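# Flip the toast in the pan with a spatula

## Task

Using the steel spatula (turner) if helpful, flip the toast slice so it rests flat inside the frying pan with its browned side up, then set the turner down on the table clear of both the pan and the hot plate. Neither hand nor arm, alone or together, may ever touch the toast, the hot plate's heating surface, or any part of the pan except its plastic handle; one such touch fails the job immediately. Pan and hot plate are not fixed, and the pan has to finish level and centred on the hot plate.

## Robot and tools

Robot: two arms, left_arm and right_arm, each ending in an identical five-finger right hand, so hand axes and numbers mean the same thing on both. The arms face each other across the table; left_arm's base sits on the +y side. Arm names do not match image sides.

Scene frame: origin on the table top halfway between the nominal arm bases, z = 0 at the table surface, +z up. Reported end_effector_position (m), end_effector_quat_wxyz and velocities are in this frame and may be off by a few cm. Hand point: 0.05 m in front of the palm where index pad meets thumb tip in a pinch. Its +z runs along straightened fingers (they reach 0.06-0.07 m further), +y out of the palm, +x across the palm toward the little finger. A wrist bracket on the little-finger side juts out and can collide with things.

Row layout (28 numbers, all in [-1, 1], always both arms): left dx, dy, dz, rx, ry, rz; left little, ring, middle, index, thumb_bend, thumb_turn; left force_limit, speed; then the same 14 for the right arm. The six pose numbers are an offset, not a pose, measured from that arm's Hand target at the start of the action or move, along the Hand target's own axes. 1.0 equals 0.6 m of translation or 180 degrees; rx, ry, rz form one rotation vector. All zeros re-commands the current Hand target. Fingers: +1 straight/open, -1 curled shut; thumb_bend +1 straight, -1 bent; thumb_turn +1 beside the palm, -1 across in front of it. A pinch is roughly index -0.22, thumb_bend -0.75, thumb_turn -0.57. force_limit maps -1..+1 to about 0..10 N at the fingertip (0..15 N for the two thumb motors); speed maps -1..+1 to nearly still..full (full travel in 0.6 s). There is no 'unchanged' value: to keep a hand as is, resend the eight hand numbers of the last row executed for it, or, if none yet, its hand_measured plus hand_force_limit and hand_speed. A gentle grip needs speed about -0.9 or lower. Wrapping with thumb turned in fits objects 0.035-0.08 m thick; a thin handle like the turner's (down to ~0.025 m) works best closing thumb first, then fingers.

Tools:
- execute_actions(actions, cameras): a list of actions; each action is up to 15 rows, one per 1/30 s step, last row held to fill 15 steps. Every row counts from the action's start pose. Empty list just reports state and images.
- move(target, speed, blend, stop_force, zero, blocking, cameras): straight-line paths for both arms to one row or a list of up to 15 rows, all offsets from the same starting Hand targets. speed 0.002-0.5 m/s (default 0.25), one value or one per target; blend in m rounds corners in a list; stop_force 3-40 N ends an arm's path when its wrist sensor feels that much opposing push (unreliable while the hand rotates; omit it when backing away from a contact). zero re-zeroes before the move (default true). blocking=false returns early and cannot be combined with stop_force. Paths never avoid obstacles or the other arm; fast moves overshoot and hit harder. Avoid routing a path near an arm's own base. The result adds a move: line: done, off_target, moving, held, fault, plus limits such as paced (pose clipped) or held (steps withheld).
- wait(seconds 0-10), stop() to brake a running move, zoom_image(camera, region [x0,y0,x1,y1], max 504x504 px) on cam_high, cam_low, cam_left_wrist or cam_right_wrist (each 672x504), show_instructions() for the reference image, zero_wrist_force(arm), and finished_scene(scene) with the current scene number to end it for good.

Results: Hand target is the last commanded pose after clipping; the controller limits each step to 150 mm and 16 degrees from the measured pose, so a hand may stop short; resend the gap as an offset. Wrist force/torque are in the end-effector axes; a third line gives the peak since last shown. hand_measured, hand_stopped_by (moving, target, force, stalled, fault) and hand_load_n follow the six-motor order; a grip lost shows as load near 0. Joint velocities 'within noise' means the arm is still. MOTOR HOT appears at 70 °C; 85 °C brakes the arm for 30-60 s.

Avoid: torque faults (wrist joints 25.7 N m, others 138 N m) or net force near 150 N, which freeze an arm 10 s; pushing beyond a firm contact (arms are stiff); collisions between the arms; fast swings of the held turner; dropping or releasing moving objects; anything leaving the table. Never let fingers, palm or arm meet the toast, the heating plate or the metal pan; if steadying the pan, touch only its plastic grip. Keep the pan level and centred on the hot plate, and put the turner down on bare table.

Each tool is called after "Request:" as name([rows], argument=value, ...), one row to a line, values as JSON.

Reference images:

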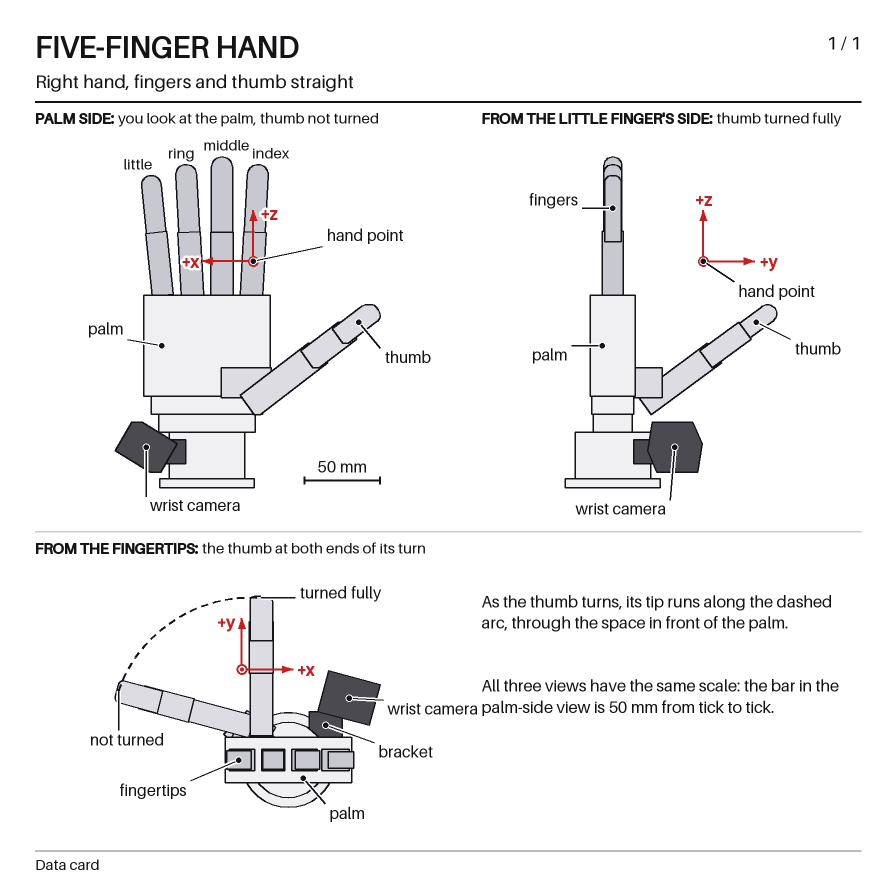

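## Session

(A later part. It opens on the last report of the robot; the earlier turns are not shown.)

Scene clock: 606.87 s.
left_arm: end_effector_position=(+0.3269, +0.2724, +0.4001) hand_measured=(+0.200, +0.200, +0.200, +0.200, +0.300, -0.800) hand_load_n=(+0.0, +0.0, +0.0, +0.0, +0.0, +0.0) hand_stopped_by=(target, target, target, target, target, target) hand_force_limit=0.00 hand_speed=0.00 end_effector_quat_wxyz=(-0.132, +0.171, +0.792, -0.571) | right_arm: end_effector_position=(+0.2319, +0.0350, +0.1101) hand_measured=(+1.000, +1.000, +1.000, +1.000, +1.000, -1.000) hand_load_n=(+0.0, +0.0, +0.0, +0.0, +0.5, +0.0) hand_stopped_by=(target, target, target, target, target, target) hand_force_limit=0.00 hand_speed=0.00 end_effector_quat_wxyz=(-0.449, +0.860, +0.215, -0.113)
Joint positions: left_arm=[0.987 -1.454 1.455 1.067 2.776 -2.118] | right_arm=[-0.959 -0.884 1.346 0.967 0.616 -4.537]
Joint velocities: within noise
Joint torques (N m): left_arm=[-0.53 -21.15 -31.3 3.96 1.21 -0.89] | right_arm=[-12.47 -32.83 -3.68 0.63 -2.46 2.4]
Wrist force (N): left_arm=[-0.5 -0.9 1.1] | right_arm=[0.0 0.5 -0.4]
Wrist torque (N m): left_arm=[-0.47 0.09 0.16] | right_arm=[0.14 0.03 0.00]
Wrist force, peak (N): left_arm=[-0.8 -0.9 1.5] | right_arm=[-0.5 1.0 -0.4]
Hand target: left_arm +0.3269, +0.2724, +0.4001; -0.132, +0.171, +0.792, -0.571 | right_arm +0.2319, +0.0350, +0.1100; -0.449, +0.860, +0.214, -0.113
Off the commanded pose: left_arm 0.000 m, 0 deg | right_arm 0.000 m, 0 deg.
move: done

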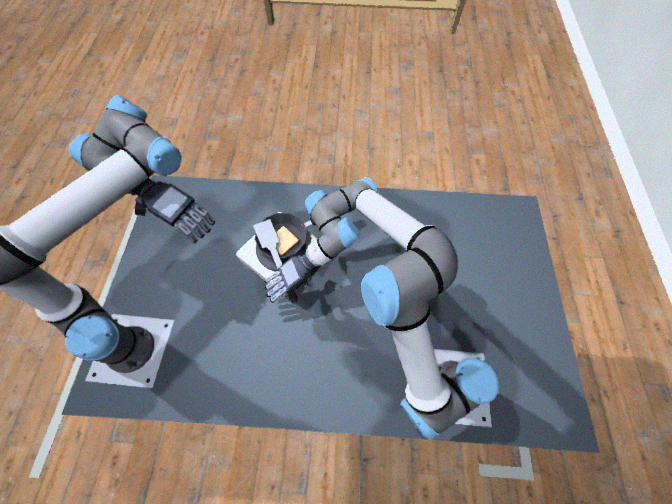

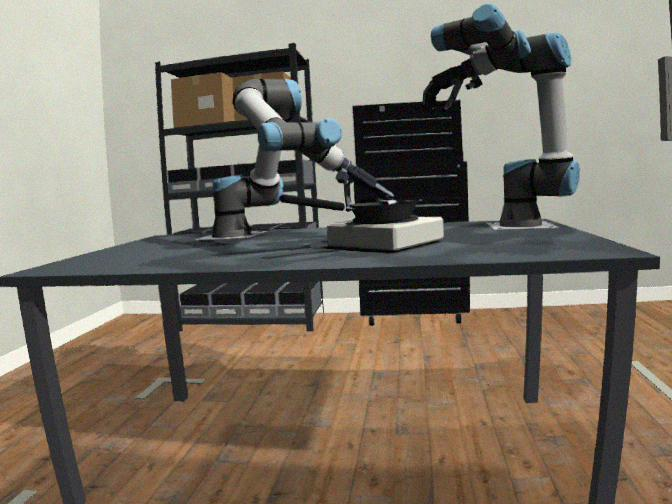

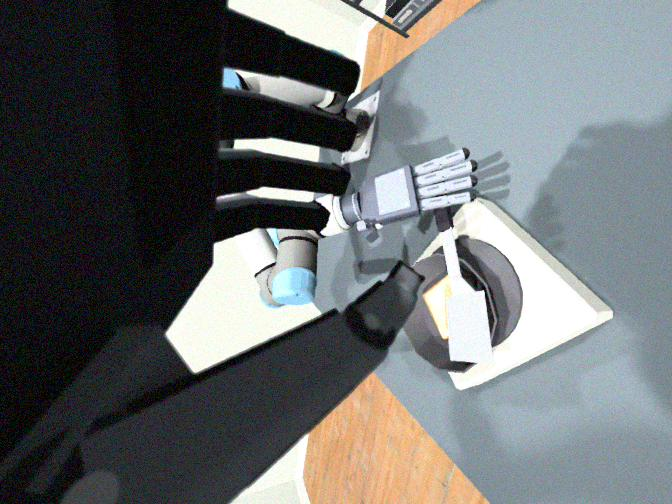

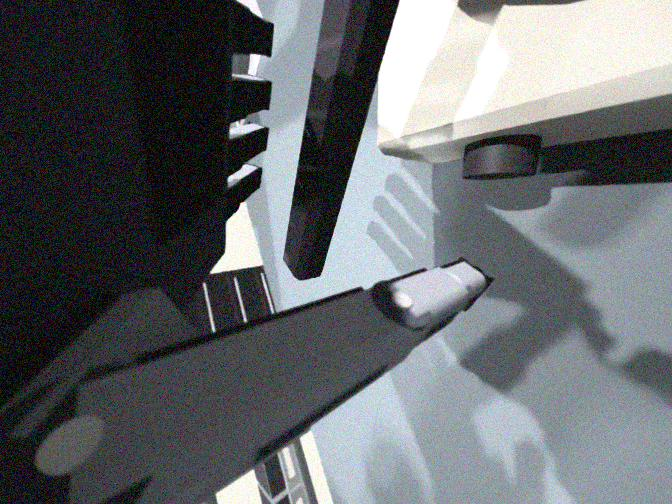

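Request:
move(target=[0,0,0,0,0,0,0.2,0.2,0.2,0.2,0.3,-0.8,0,0,0,0.0246,0.0171,0,0,0,1,1,1,1,1,-1,0,0], speed=0.03, stop_force=5)

Request:
zoom_image(camera="cam_left_wrist", region=[340, 100, 560, 300])

Request:
zoom_image(camera="cam_low", region=[300, 120, 460, 260])

Scene clock: 614.87 s.
left_arm: end_effector_position=(+0.3269, +0.2724, +0.4001) hand_measured=(+0.200, +0.200, +0.200, +0.200, +0.300, -0.800) hand_load_n=(+0.0, +0.0, +0.0, +0.0, +0.0, +0.0) hand_stopped_by=(target, target, target, target, target, target) hand_force_limit=0.00 hand_speed=0.00 end_effector_quat_wxyz=(-0.132, +0.171, +0.792, -0.571) | right_arm: end_effector_position=(+0.2319, +0.0349, +0.0920) hand_measured=(+1.000, +1.000, +1.000, +1.000, +1.000, -1.000) hand_load_n=(+0.0, +0.0, +0.0, +0.0, +0.0, +0.0) hand_stopped_by=(target, target, target, target, target, target) hand_force_limit=0.00 hand_speed=0.00 end_effector_quat_wxyz=(-0.449, +0.860, +0.214, -0.113)
Joint positions: left_arm=[0.987 -1.454 1.455 1.067 2.776 -2.118] | right_arm=[-0.959 -0.864 1.362 0.931 0.616 -4.537]
Joint velocities: within noise
Joint torques (N m): left_arm=[-1.03 -22.4 -29.66 3.8 1.41 -0.9] | right_arm=[-9.69 -33.83 -3.08 0.72 -2.67 1.61]
Wrist force (N): left_arm=[-0.7 -1.1 1.0] | right_arm=[0.0 0.6 -0.2]
Wrist torque (N m): left_arm=[-0.49 0.13 0.15] | right_arm=[0.15 0.01 0.00]
Wrist force, peak (N): left_arm=[-0.5 -1.3 1.4] | right_arm=[-0.1 0.7 -0.6]
Hand target: left_arm +0.3269, +0.2724, +0.4001; -0.132, +0.171, +0.792, -0.571 | right_arm +0.2319, +0.0349, +0.0920; -0.449, +0.860, +0.214, -0.113
Off the commanded pose: left_arm 0.000 m, 0 deg | right_arm 0.000 m, 0 deg.
move: done

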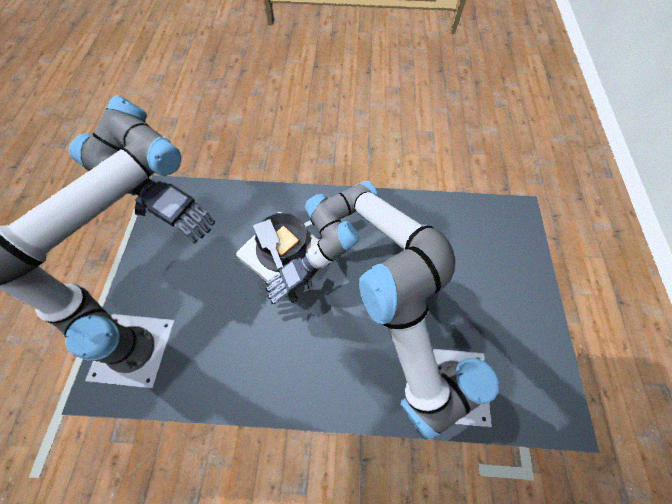

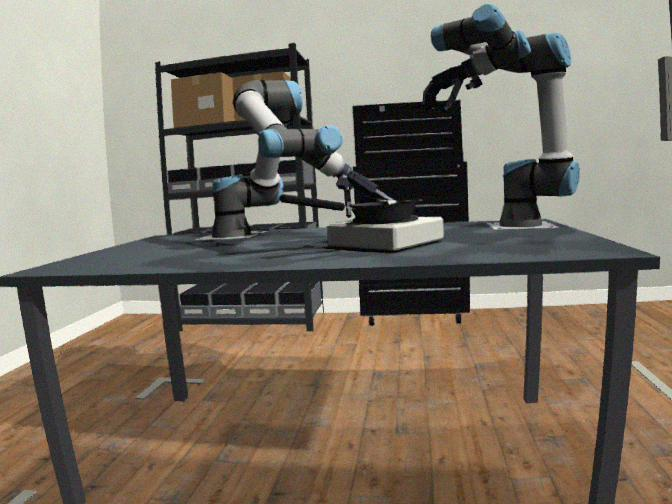

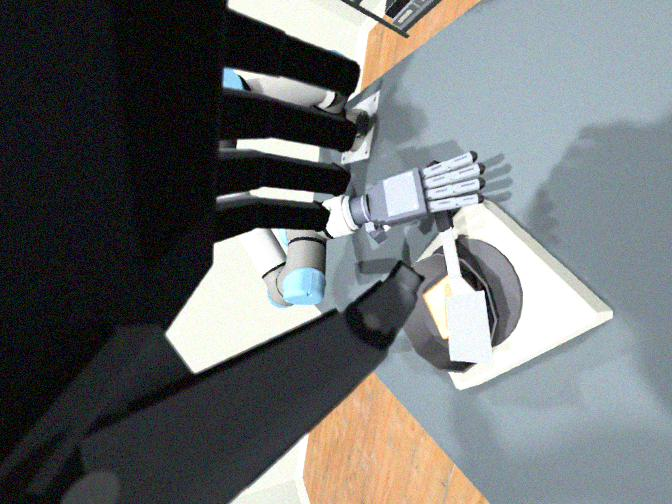

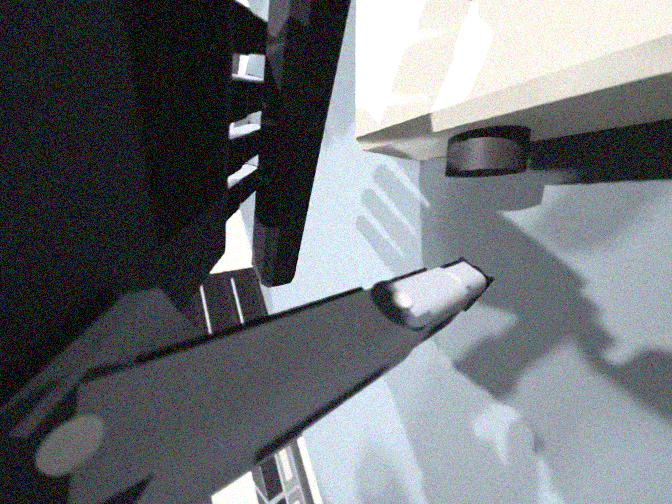

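Scaled by 2.291.

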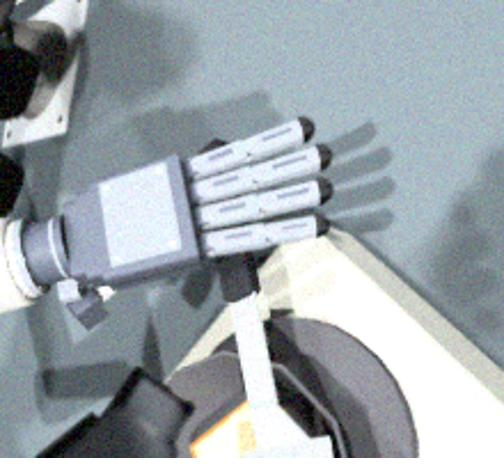

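Scaled by 3.150.

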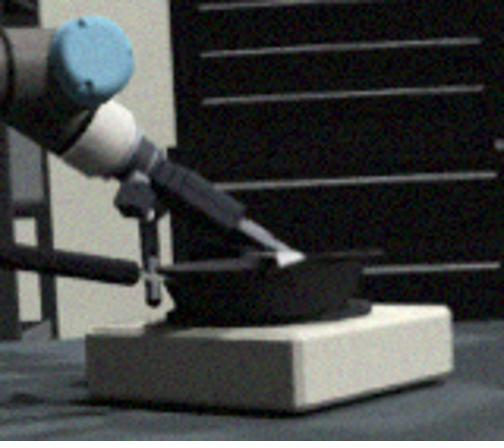

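Request:
move(target=[0,0,0,0,0,0,0.2,0.2,0.2,0.2,0.3,-0.8,0,0,0,0,0.02,0,0,0,1,1,1,1,1,-1,0,0], speed=0.03)

Request:
move(target=[0,0,0,0,0,0,0.2,0.2,0.2,0.2,0.3,-0.8,0,0,0,0,0,0,0,0,-0.2,-0.2,-0.2,-0.2,1,-1,-0.6,-0.5], speed=0.03)

Request:
zoom_image(camera="cam_left_wrist", region=[340, 100, 560, 300])

Scene clock: 633.80 s.
left_arm: end_effector_position=(+0.3269, +0.2724, +0.4001) hand_measured=(+0.200, +0.200, +0.200, +0.200, +0.300, -0.800) hand_load_n=(+0.0, +0.0, -0.5, +0.0, +0.0, +0.0) hand_stopped_by=(target, target, target, target, target, target) hand_force_limit=0.00 hand_speed=0.00 end_effector_quat_wxyz=(-0.132, +0.171, +0.792, -0.571) | right_arm: end_effector_position=(+0.2273, +0.0436, +0.0852) hand_measured=(+1.000, +1.000, +1.000, +1.000, +1.000, -1.000) hand_load_n=(+0.0, +0.0, +0.0, +0.0, +0.0, +0.0) hand_stopped_by=(target, target, target, target, target, target) hand_force_limit=0.00 hand_speed=0.00 end_effector_quat_wxyz=(-0.449, +0.860, +0.214, -0.113)
Joint positions: left_arm=[0.987 -1.454 1.455 1.067 2.776 -2.118] | right_arm=[-0.94 -0.853 1.353 0.902 0.619 -4.505]
Joint velocities: within noise
Joint torques (N m): left_arm=[-1.97 -21.35 -30.59 3.83 1.5 -0.86] | right_arm=[10.17 -34.75 -30.96 0.46 0.83 2.22]
Wrist force (N): left_arm=[-0.6 -1.1 1.3] | right_arm=[-0.1 0.6 -0.6]
Wrist torque (N m): left_arm=[-0.52 0.11 0.14] | right_arm=[0.17 0.05 0.00]
Wrist force, peak (N): left_arm=[-0.7 -1.1 1.6] | right_arm=[0.0 0.7 -0.8]
Hand target: left_arm +0.3269, +0.2724, +0.4001; -0.132, +0.171, +0.792, -0.571 | right_arm +0.2272, +0.0436, +0.0851; -0.449, +0.860, +0.214, -0.113
Off the commanded pose: left_arm 0.000 m, 0 deg | right_arm 0.000 m, 0 deg.
move: done

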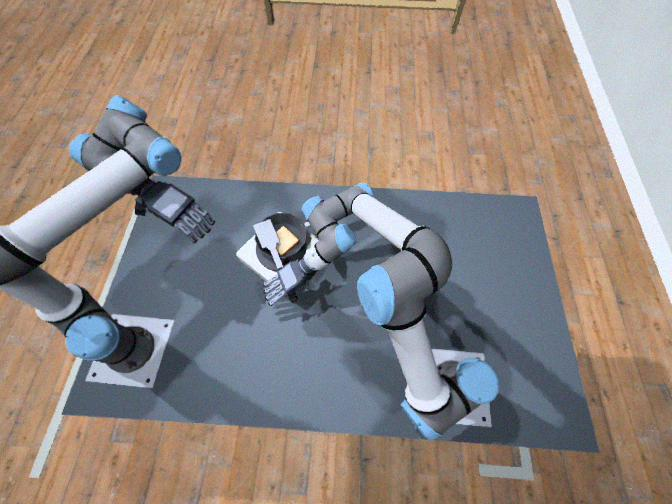

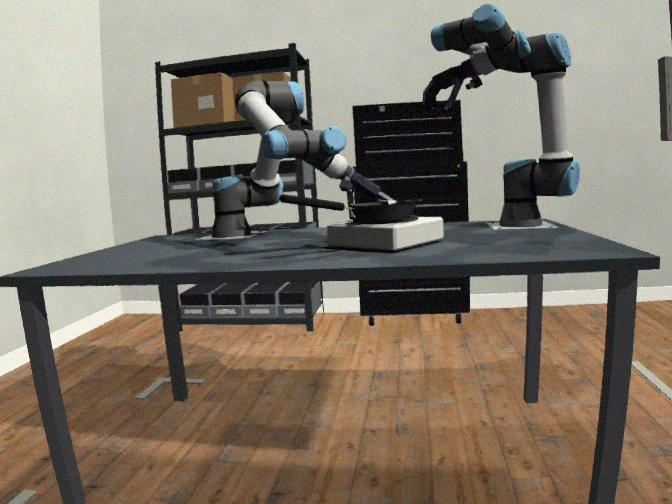

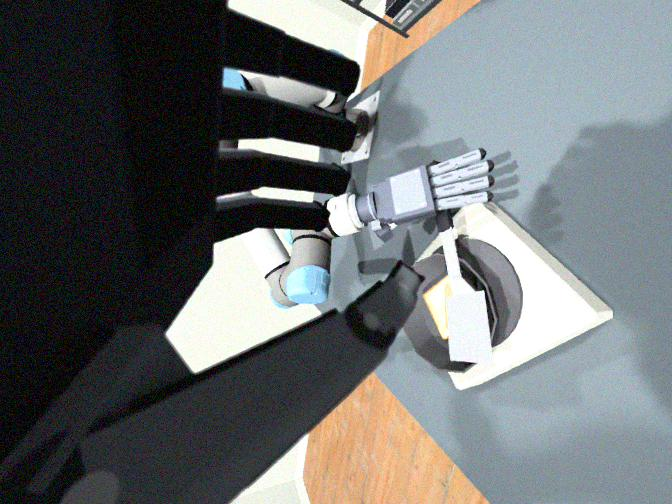

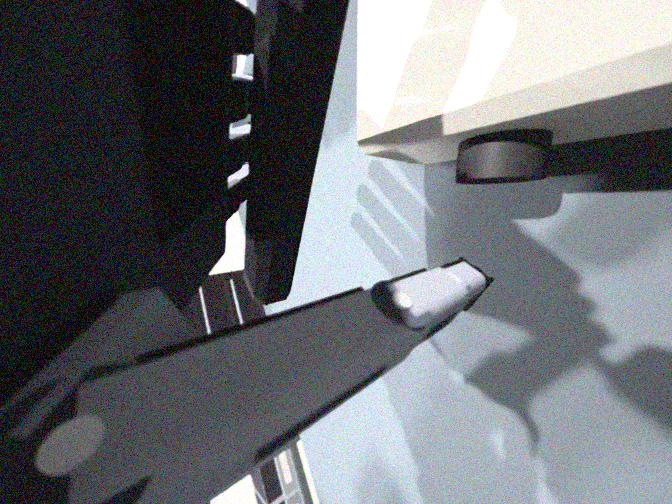

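Scene clock: 635.53 s.
left_arm: end_effector_position=(+0.3269, +0.2724, +0.4001) hand_measured=(+0.200, +0.200, +0.200, +0.200, +0.300, -0.800) hand_load_n=(+0.0, +0.0, +0.0, +0.0, +0.0, +0.0) hand_stopped_by=(target, target, target, target, target, target) hand_force_limit=0.00 hand_speed=0.00 end_effector_quat_wxyz=(-0.132, +0.171, +0.792, -0.571) | right_arm: end_effector_position=(+0.2272, +0.0436, +0.0851) hand_measured=(-0.200, +0.254, -0.200, -0.200, +1.000, -1.000) hand_load_n=(+0.0, +2.5, +0.0, +0.0, +0.0, +0.0) hand_stopped_by=(target, force, target, target, target, target) hand_force_limit=-0.60 hand_speed=-0.50 end_effector_quat_wxyz=(-0.449, +0.860, +0.214, -0.113)
Joint positions: left_arm=[0.987 -1.454 1.455 1.067 2.776 -2.118] | right_arm=[-0.94 -0.853 1.353 0.902 0.619 -4.505]
Joint velocities: within noise
Joint torques (N m): left_arm=[0.61 -22.3 -29.99 3.83 1.67 -1.05] | right_arm=[4.75 -34.57 -26.79 0.7 -1.03 2.29]
Wrist force (N): left_arm=[-0.5 -1.0 1.4] | right_arm=[-0.7 -1.5 0.4]
Wrist torque (N m): left_arm=[-0.51 0.07 0.15] | right_arm=[0.23 0.03 -0.12]
Wrist force, peak (N): left_arm=[-0.7 -1.1 1.4] | right_arm=[-0.4 -1.6 0.7]
Hand target: left_arm +0.3269, +0.2724, +0.4001; -0.132, +0.171, +0.792, -0.571 | right_arm +0.2272, +0.0436, +0.0851; -0.449, +0.860, +0.214, -0.113
Off the commanded pose: left_arm 0.000 m, 0 deg | right_arm 0.000 m, 0 deg.
move: done

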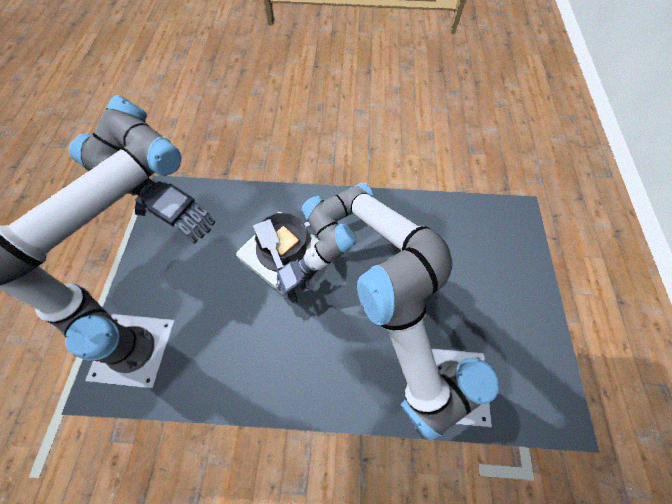

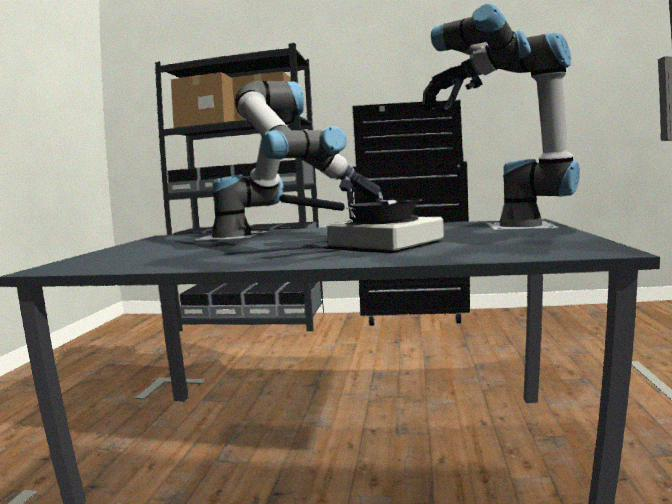

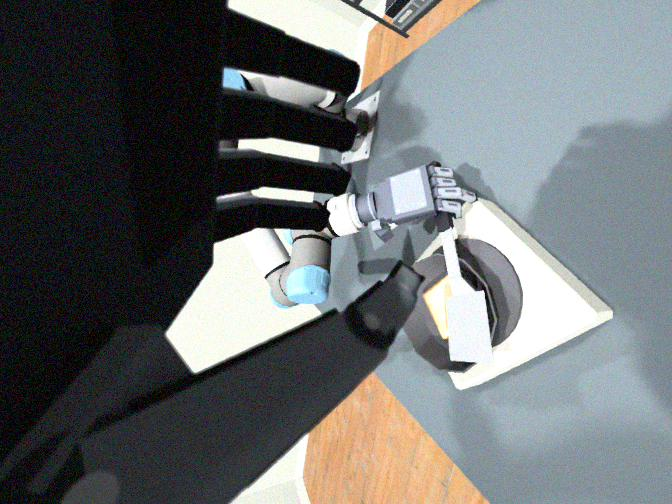

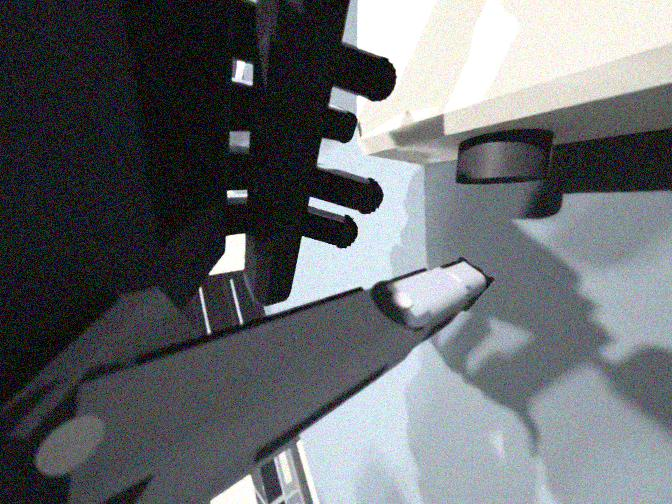

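Scaled by 2.291.

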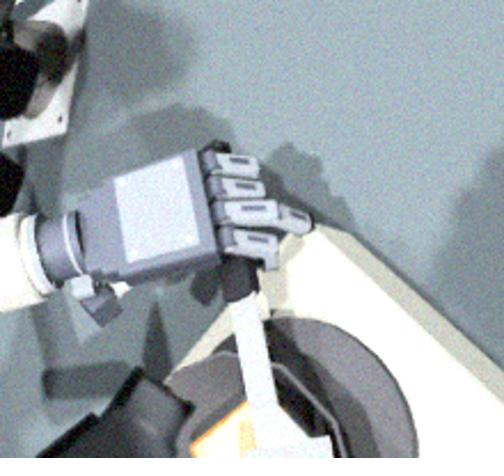

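Request:
move(target=[0,0,0,0,0,0,0.2,0.2,0.2,0.2,0.3,-0.8,0,0,0,-0.008,-0.0057,0,0,0,-0.2,-0.2,-0.2,-0.2,1,-1,-0.6,-0.5], speed=0.03, cameras=[])

Request:
move(target=[0,0,0,0,0,0,0.2,0.2,0.2,0.2,0.3,-0.8,0,0,0,0,0,0,0,0,-0.65,-0.65,-0.65,-0.65,1,-1,-0.1,-0.7], speed=0.03)

Request:
zoom_image(camera="cam_left_wrist", region=[340, 100, 560, 300])

Scene clock: 641.90 s.
left_arm: end_effector_position=(+0.3269, +0.2724, +0.4001) hand_measured=(+0.200, +0.200, +0.200, +0.200, +0.300, -0.800) hand_load_n=(+0.0, +0.5, +0.0, +0.0, +0.0, +0.0) hand_stopped_by=(target, target, target, target, target, target) hand_force_limit=0.00 hand_speed=0.00 end_effector_quat_wxyz=(-0.132, +0.171, +0.792, -0.571) | right_arm: end_effector_position=(+0.2273, +0.0436, +0.0909) hand_measured=(-0.200, +0.254, -0.200, -0.200, +1.000, -1.000) hand_load_n=(+0.0, +0.0, +0.0, +0.5, +0.0, +0.0) hand_stopped_by=(target, force, target, target, target, target) hand_force_limit=-0.60 hand_speed=-0.50 end_effector_quat_wxyz=(-0.449, +0.860, +0.214, -0.113)
Joint positions: left_arm=[0.987 -1.454 1.455 1.067 2.776 -2.118] | right_arm=[-0.94 -0.859 1.349 0.913 0.619 -4.505]
Joint velocities: within noise
Joint torques (N m): left_arm=[-1.17 -21.41 -31.27 3.72 1.88 -0.65] | right_arm=[-12.55 -61.56 -30.32 3.78 -2.17 -2.63]
Wrist force (N): left_arm=[-0.3 -0.9 1.1] | right_arm=[0.1 0.7 -0.6]
Wrist torque (N m): left_arm=[-0.47 0.06 0.17] | right_arm=[0.21 0.02 0.02]
Wrist force, peak (N): left_arm=[-0.5 -1.3 1.3] | right_arm=[-0.5 -1.7 0.5]
Hand target: left_arm +0.3269, +0.2724, +0.4001; -0.132, +0.171, +0.792, -0.571 | right_arm +0.2273, +0.0436, +0.0910; -0.449, +0.860, +0.214, -0.113
Off the commanded pose: left_arm 0.000 m, 0 deg | right_arm 0.000 m, 0 deg.
move: done
No camera images: "cameras" was empty.

Scene clock: 643.97 s.
left_arm: end_effector_position=(+0.3269, +0.2724, +0.4001) hand_measured=(+0.200, +0.200, +0.200, +0.200, +0.300, -0.800) hand_load_n=(+0.0, +0.0, +0.0, +0.0, +0.0, +0.0) hand_stopped_by=(target, target, target, target, target, target) hand_force_limit=0.00 hand_speed=0.00 end_effector_quat_wxyz=(-0.132, +0.171, +0.792, -0.571) | right_arm: end_effector_position=(+0.2273, +0.0436, +0.0910) hand_measured=(-0.650, -0.650, -0.650, -0.650, +1.000, -1.000) hand_load_n=(+0.5, +0.0, +0.0, +0.0, +0.0, +0.0) hand_stopped_by=(target, target, target, target, target, target) hand_force_limit=-0.10 hand_speed=-0.70 end_effector_quat_wxyz=(-0.449, +0.860, +0.214, -0.113)
Joint positions: left_arm=[0.987 -1.454 1.455 1.067 2.776 -2.118] | right_arm=[-0.94 -0.86 1.349 0.913 0.619 -4.505]
Joint velocities: within noise
Joint torques (N m): left_arm=[-1.08 -22.65 -31.39 3.78 1.73 -0.63] | right_arm=[-11.61 -61.29 -28.77 3.69 -2.23 -2.71]
Wrist force (N): left_arm=[-0.4 -0.7 1.2] | right_arm=[-0.1 1.1 0.1]
Wrist torque (N m): left_arm=[-0.45 0.08 0.17] | right_arm=[0.18 0.01 0.04]
Wrist force, peak (N): left_arm=[-0.7 -0.8 1.4] | right_arm=[-0.1 1.3 -0.1]
Hand target: left_arm +0.3269, +0.2724, +0.4001; -0.132, +0.171, +0.792, -0.571 | right_arm +0.2273, +0.0436, +0.0910; -0.449, +0.860, +0.214, -0.113
Off the commanded pose: left_arm 0.000 m, 0 deg | right_arm 0.000 m, 0 deg.
move: done

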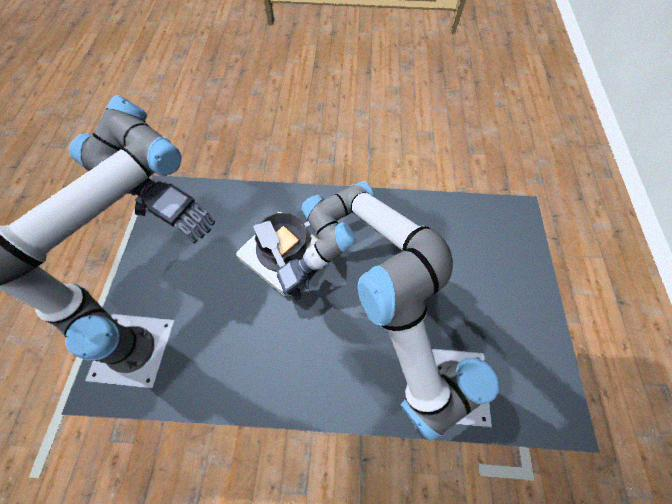

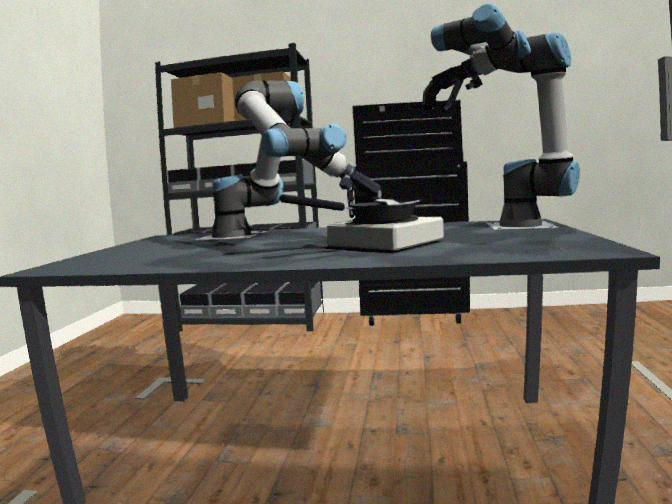

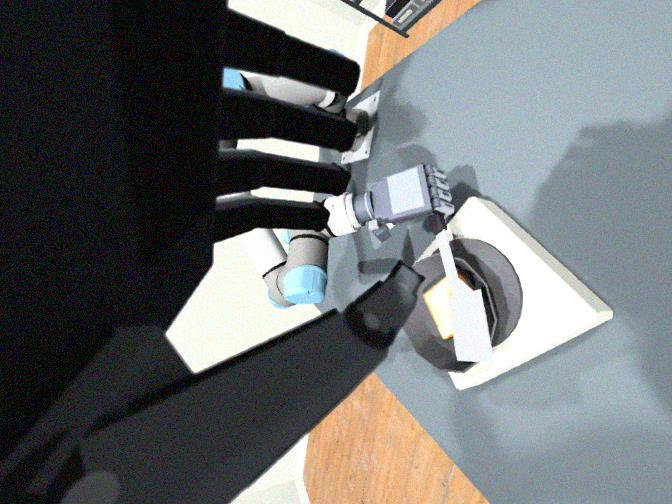

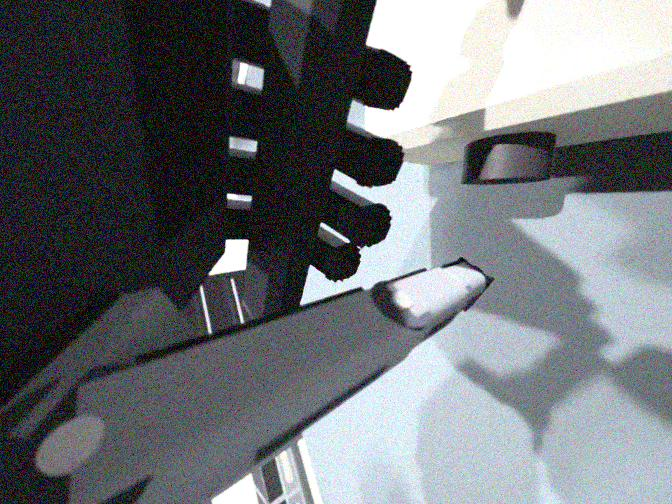

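Scaled by 2.291.

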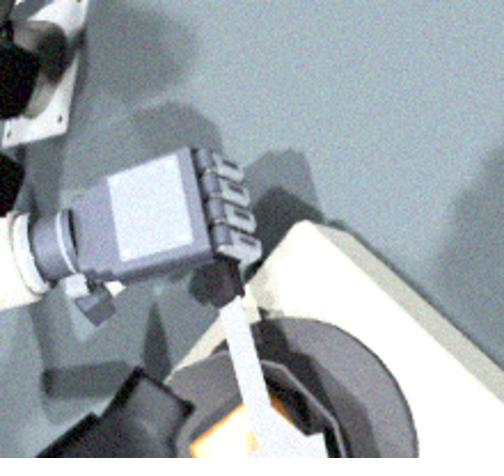

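Request:
move(target=[0,0,0,0,0,0,0.2,0.2,0.2,0.2,0.3,-0.8,0,0,0,0,0,0,0,0,-1,-1,-1,-1,1,-1,0,-0.7], speed=0.03)

Request:
zoom_image(camera="cam_left_wrist", region=[340, 100, 560, 300])

Scene clock: 647.53 s.
left_arm: end_effector_position=(+0.3269, +0.2724, +0.4001) hand_measured=(+0.200, +0.200, +0.200, +0.200, +0.300, -0.800) hand_load_n=(+0.0, +0.0, -0.5, +0.0, +0.0, +0.0) hand_stopped_by=(target, target, target, target, target, target) hand_force_limit=0.00 hand_speed=0.00 end_effector_quat_wxyz=(-0.132, +0.171, +0.792, -0.571) | right_arm: end_effector_position=(+0.2273, +0.0436, +0.0910) hand_measured=(-1.000, -1.000, -1.000, -1.000, +1.000, -1.000) hand_load_n=(+1.0, +0.0, +0.0, +0.0, +0.0, +0.0) hand_stopped_by=(target, target, target, target, target, target) hand_force_limit=0.00 hand_speed=-0.70 end_effector_quat_wxyz=(-0.449, +0.860, +0.214, -0.113)
Joint positions: left_arm=[0.987 -1.454 1.455 1.067 2.776 -2.118] | right_arm=[-0.94 -0.86 1.349 0.913 0.619 -4.505]
Joint velocities: within noise
Joint torques (N m): left_arm=[0.64 -21.34 -31.39 3.54 1.75 -0.59] | right_arm=[-10.46 -60.12 -26.12 3.56 -2.29 -2.72]
Wrist force (N): left_arm=[-0.7 -0.9 1.1] | right_arm=[-0.1 1.6 0.1]
Wrist torque (N m): left_arm=[-0.48 0.10 0.15] | right_arm=[0.23 0.00 0.10]
Wrist force, peak (N): left_arm=[-0.3 -1.0 1.5] | right_arm=[-0.1 1.6 0.1]
Hand target: left_arm +0.3269, +0.2724, +0.4001; -0.132, +0.171, +0.792, -0.571 | right_arm +0.2273, +0.0436, +0.0910; -0.449, +0.860, +0.214, -0.113
Off the commanded pose: left_arm 0.000 m, 0 deg | right_arm 0.000 m, 0 deg.
move: done

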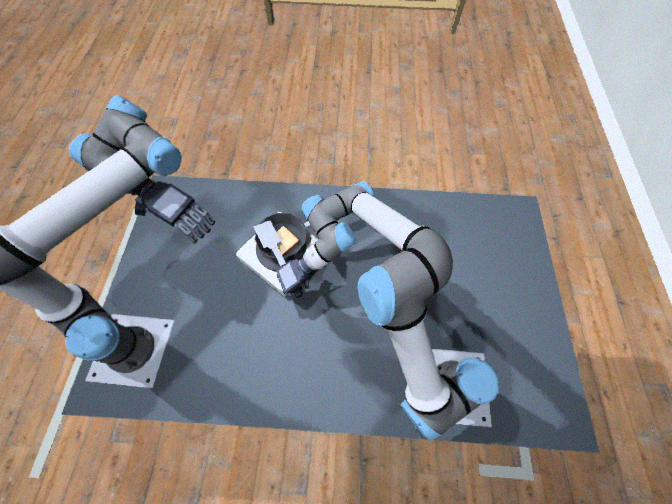

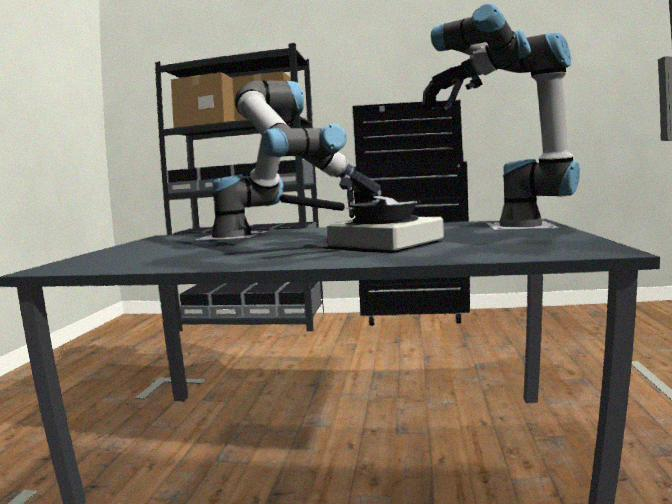

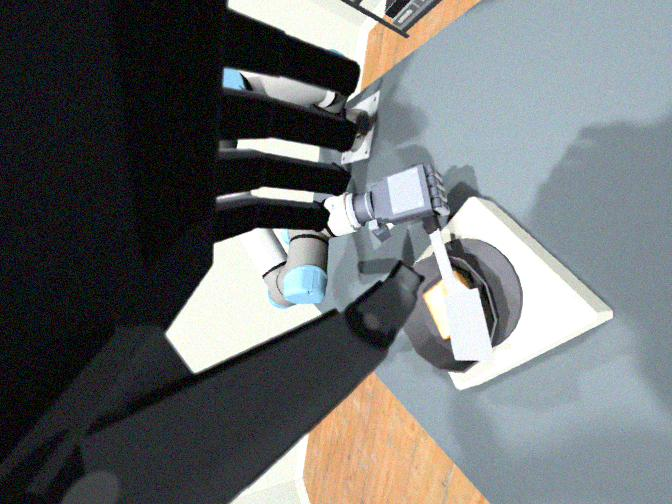

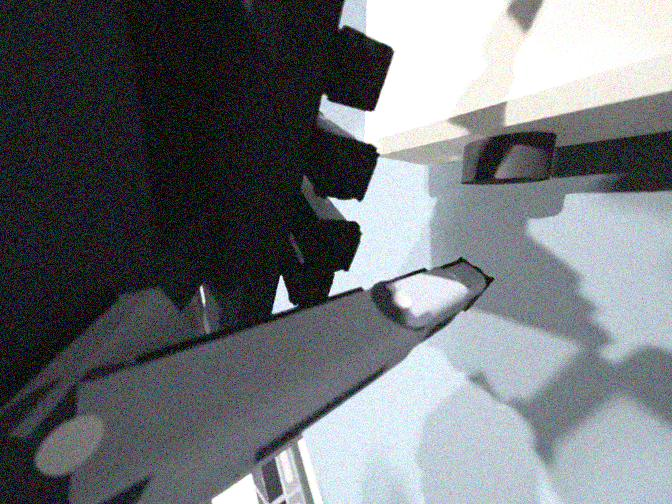

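Scaled by 2.291.

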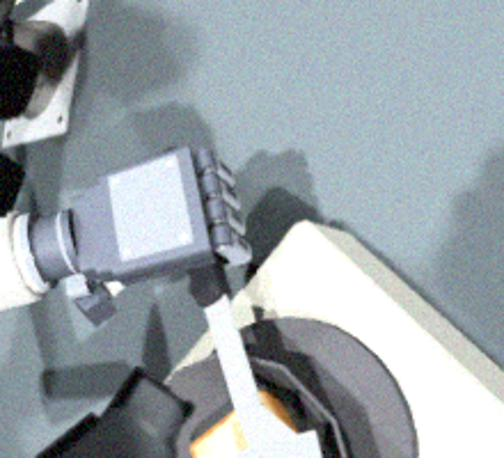

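Request:
move(target=[0,0,0,0,0,0,0.2,0.2,0.2,0.2,0.3,-0.8,0,0,0,0,0,0,0,0,-0.35,-0.35,-0.35,-0.35,1,-1,0,-0.5], speed=0.03, cameras=[])

Request:
move(target=[0,0,0,0,0,0,0.2,0.2,0.2,0.2,0.3,-0.8,0,0,0,0,0,0,0,0,-0.35,-0.35,-0.35,-0.35,-1,-1,-0.3,-0.6], speed=0.03)

Request:
zoom_image(camera="cam_left_wrist", region=[340, 100, 560, 300])

Scene clock: 655.87 s.
left_arm: end_effector_position=(+0.3269, +0.2724, +0.4001) hand_measured=(+0.200, +0.200, +0.200, +0.200, +0.300, -0.800) hand_load_n=(+0.0, +0.0, +0.0, +0.0, +0.0, +0.0) hand_stopped_by=(target, target, target, target, target, target) hand_force_limit=0.00 hand_speed=0.00 end_effector_quat_wxyz=(-0.132, +0.171, +0.792, -0.571) | right_arm: end_effector_position=(+0.2273, +0.0436, +0.0910) hand_measured=(-0.350, -0.350, -0.350, -0.350, +1.000, -1.000) hand_load_n=(+0.0, +0.0, +0.0, +0.0, +0.0, +0.0) hand_stopped_by=(target, target, target, target, target, target) hand_force_limit=0.00 hand_speed=-0.50 end_effector_quat_wxyz=(-0.449, +0.860, +0.214, -0.113)
Joint positions: left_arm=[0.987 -1.454 1.455 1.067 2.776 -2.118] | right_arm=[-0.94 -0.86 1.349 0.913 0.619 -4.505]
Joint velocities: within noise
Joint torques (N m): left_arm=[0.42 -19.52 -31.06 3.59 1.88 -0.5] | right_arm=[-8.04 -59.57 -22.76 3.34 -2.26 -2.61]
Wrist force (N): left_arm=[-0.3 -0.8 1.2] | right_arm=[-0.2 0.6 -0.5]
Wrist torque (N m): left_arm=[-0.47 0.05 0.18] | right_arm=[0.20 0.06 0.00]
Wrist force, peak (N): left_arm=[-0.5 -0.9 1.6] | right_arm=[-0.1 1.8 0.0]
Hand target: left_arm +0.3269, +0.2724, +0.4001; -0.132, +0.171, +0.792, -0.571 | right_arm +0.2273, +0.0436, +0.0910; -0.449, +0.860, +0.214, -0.113
Off the commanded pose: left_arm 0.000 m, 0 deg | right_arm 0.000 m, 0 deg.
move: done
No camera images: "cameras" was empty.

Scene clock: 658.83 s.
left_arm: end_effector_position=(+0.3269, +0.2724, +0.4001) hand_measured=(+0.200, +0.200, +0.200, +0.200, +0.300, -0.800) hand_load_n=(-0.5, +0.0, +0.0, +0.0, +0.0, +0.0) hand_stopped_by=(target, target, target, target, target, target) hand_force_limit=0.00 hand_speed=0.00 end_effector_quat_wxyz=(-0.132, +0.171, +0.792, -0.571) | right_arm: end_effector_position=(+0.2273, +0.0436, +0.0910) hand_measured=(-0.350, -0.350, -0.350, -0.350, -0.128, -1.000) hand_load_n=(+0.0, +0.0, +1.5, +0.0, +6.5, +1.0) hand_stopped_by=(target, target, target, target, force, target) hand_force_limit=-0.30 hand_speed=-0.60 end_effector_quat_wxyz=(-0.449, +0.860, +0.214, -0.113)
Joint positions: left_arm=[0.987 -1.454 1.455 1.067 2.776 -2.118] | right_arm=[-0.94 -0.86 1.349 0.913 0.619 -4.505]
Joint velocities: within noise
Joint torques (N m): left_arm=[-0.01 -21.12 -30.49 3.49 1.84 -0.4] | right_arm=[-6.59 -59.56 -20.2 3.1 -2.32 -2.61]
Wrist force (N): left_arm=[-0.5 -0.8 1.2] | right_arm=[-0.3 0.7 -0.5]
Wrist torque (N m): left_arm=[-0.46 0.09 0.16] | right_arm=[0.20 0.07 0.00]
Wrist force, peak (N): left_arm=[-0.6 -1.3 1.3] | right_arm=[-0.1 0.7 -0.8]
Hand target: left_arm +0.3269, +0.2724, +0.4001; -0.132, +0.171, +0.792, -0.571 | right_arm +0.2273, +0.0436, +0.0910; -0.449, +0.860, +0.214, -0.113
Off the commanded pose: left_arm 0.000 m, 0 deg | right_arm 0.000 m, 0 deg.
move: done

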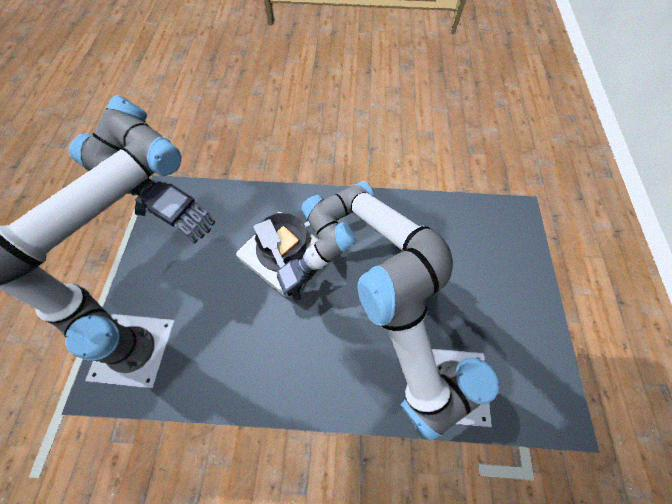

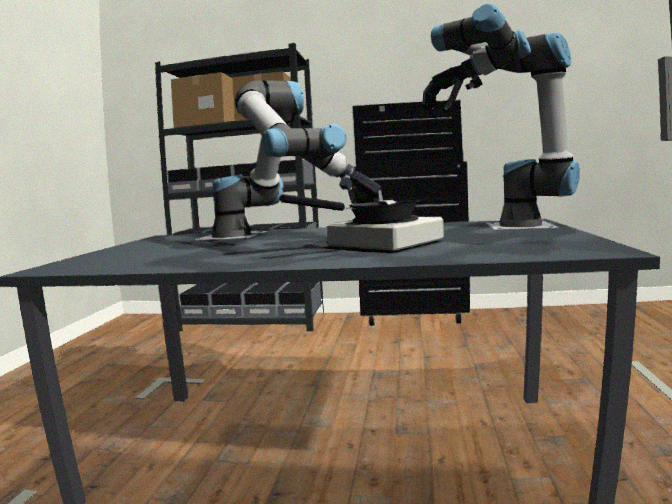

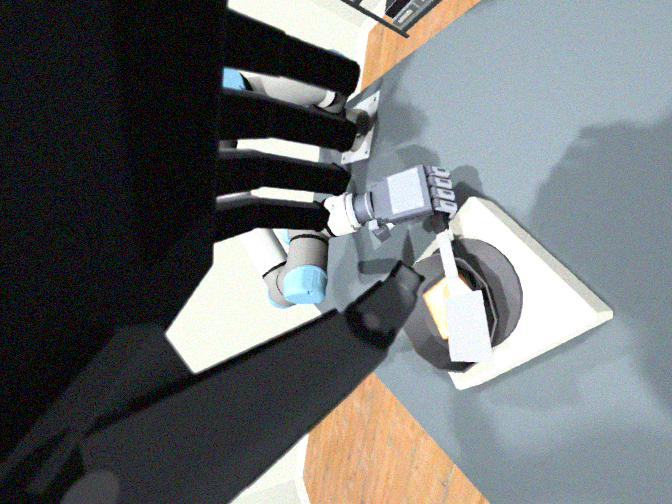

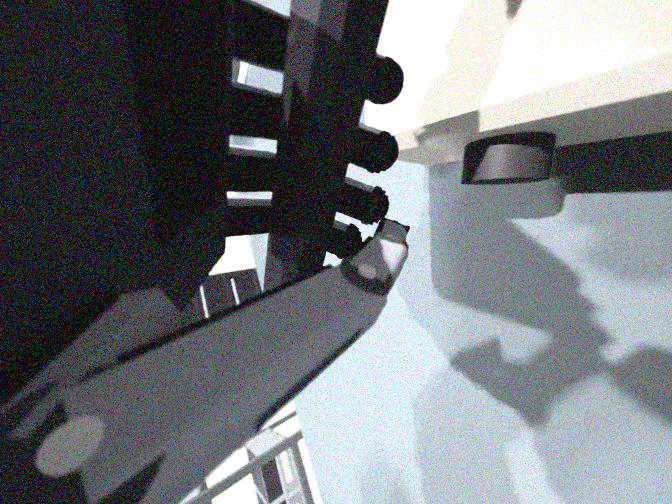

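Scaled by 2.291.

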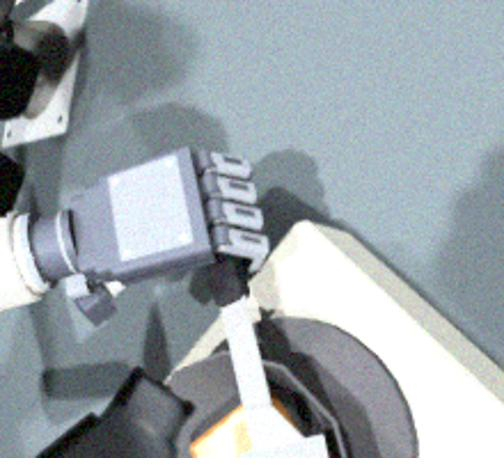

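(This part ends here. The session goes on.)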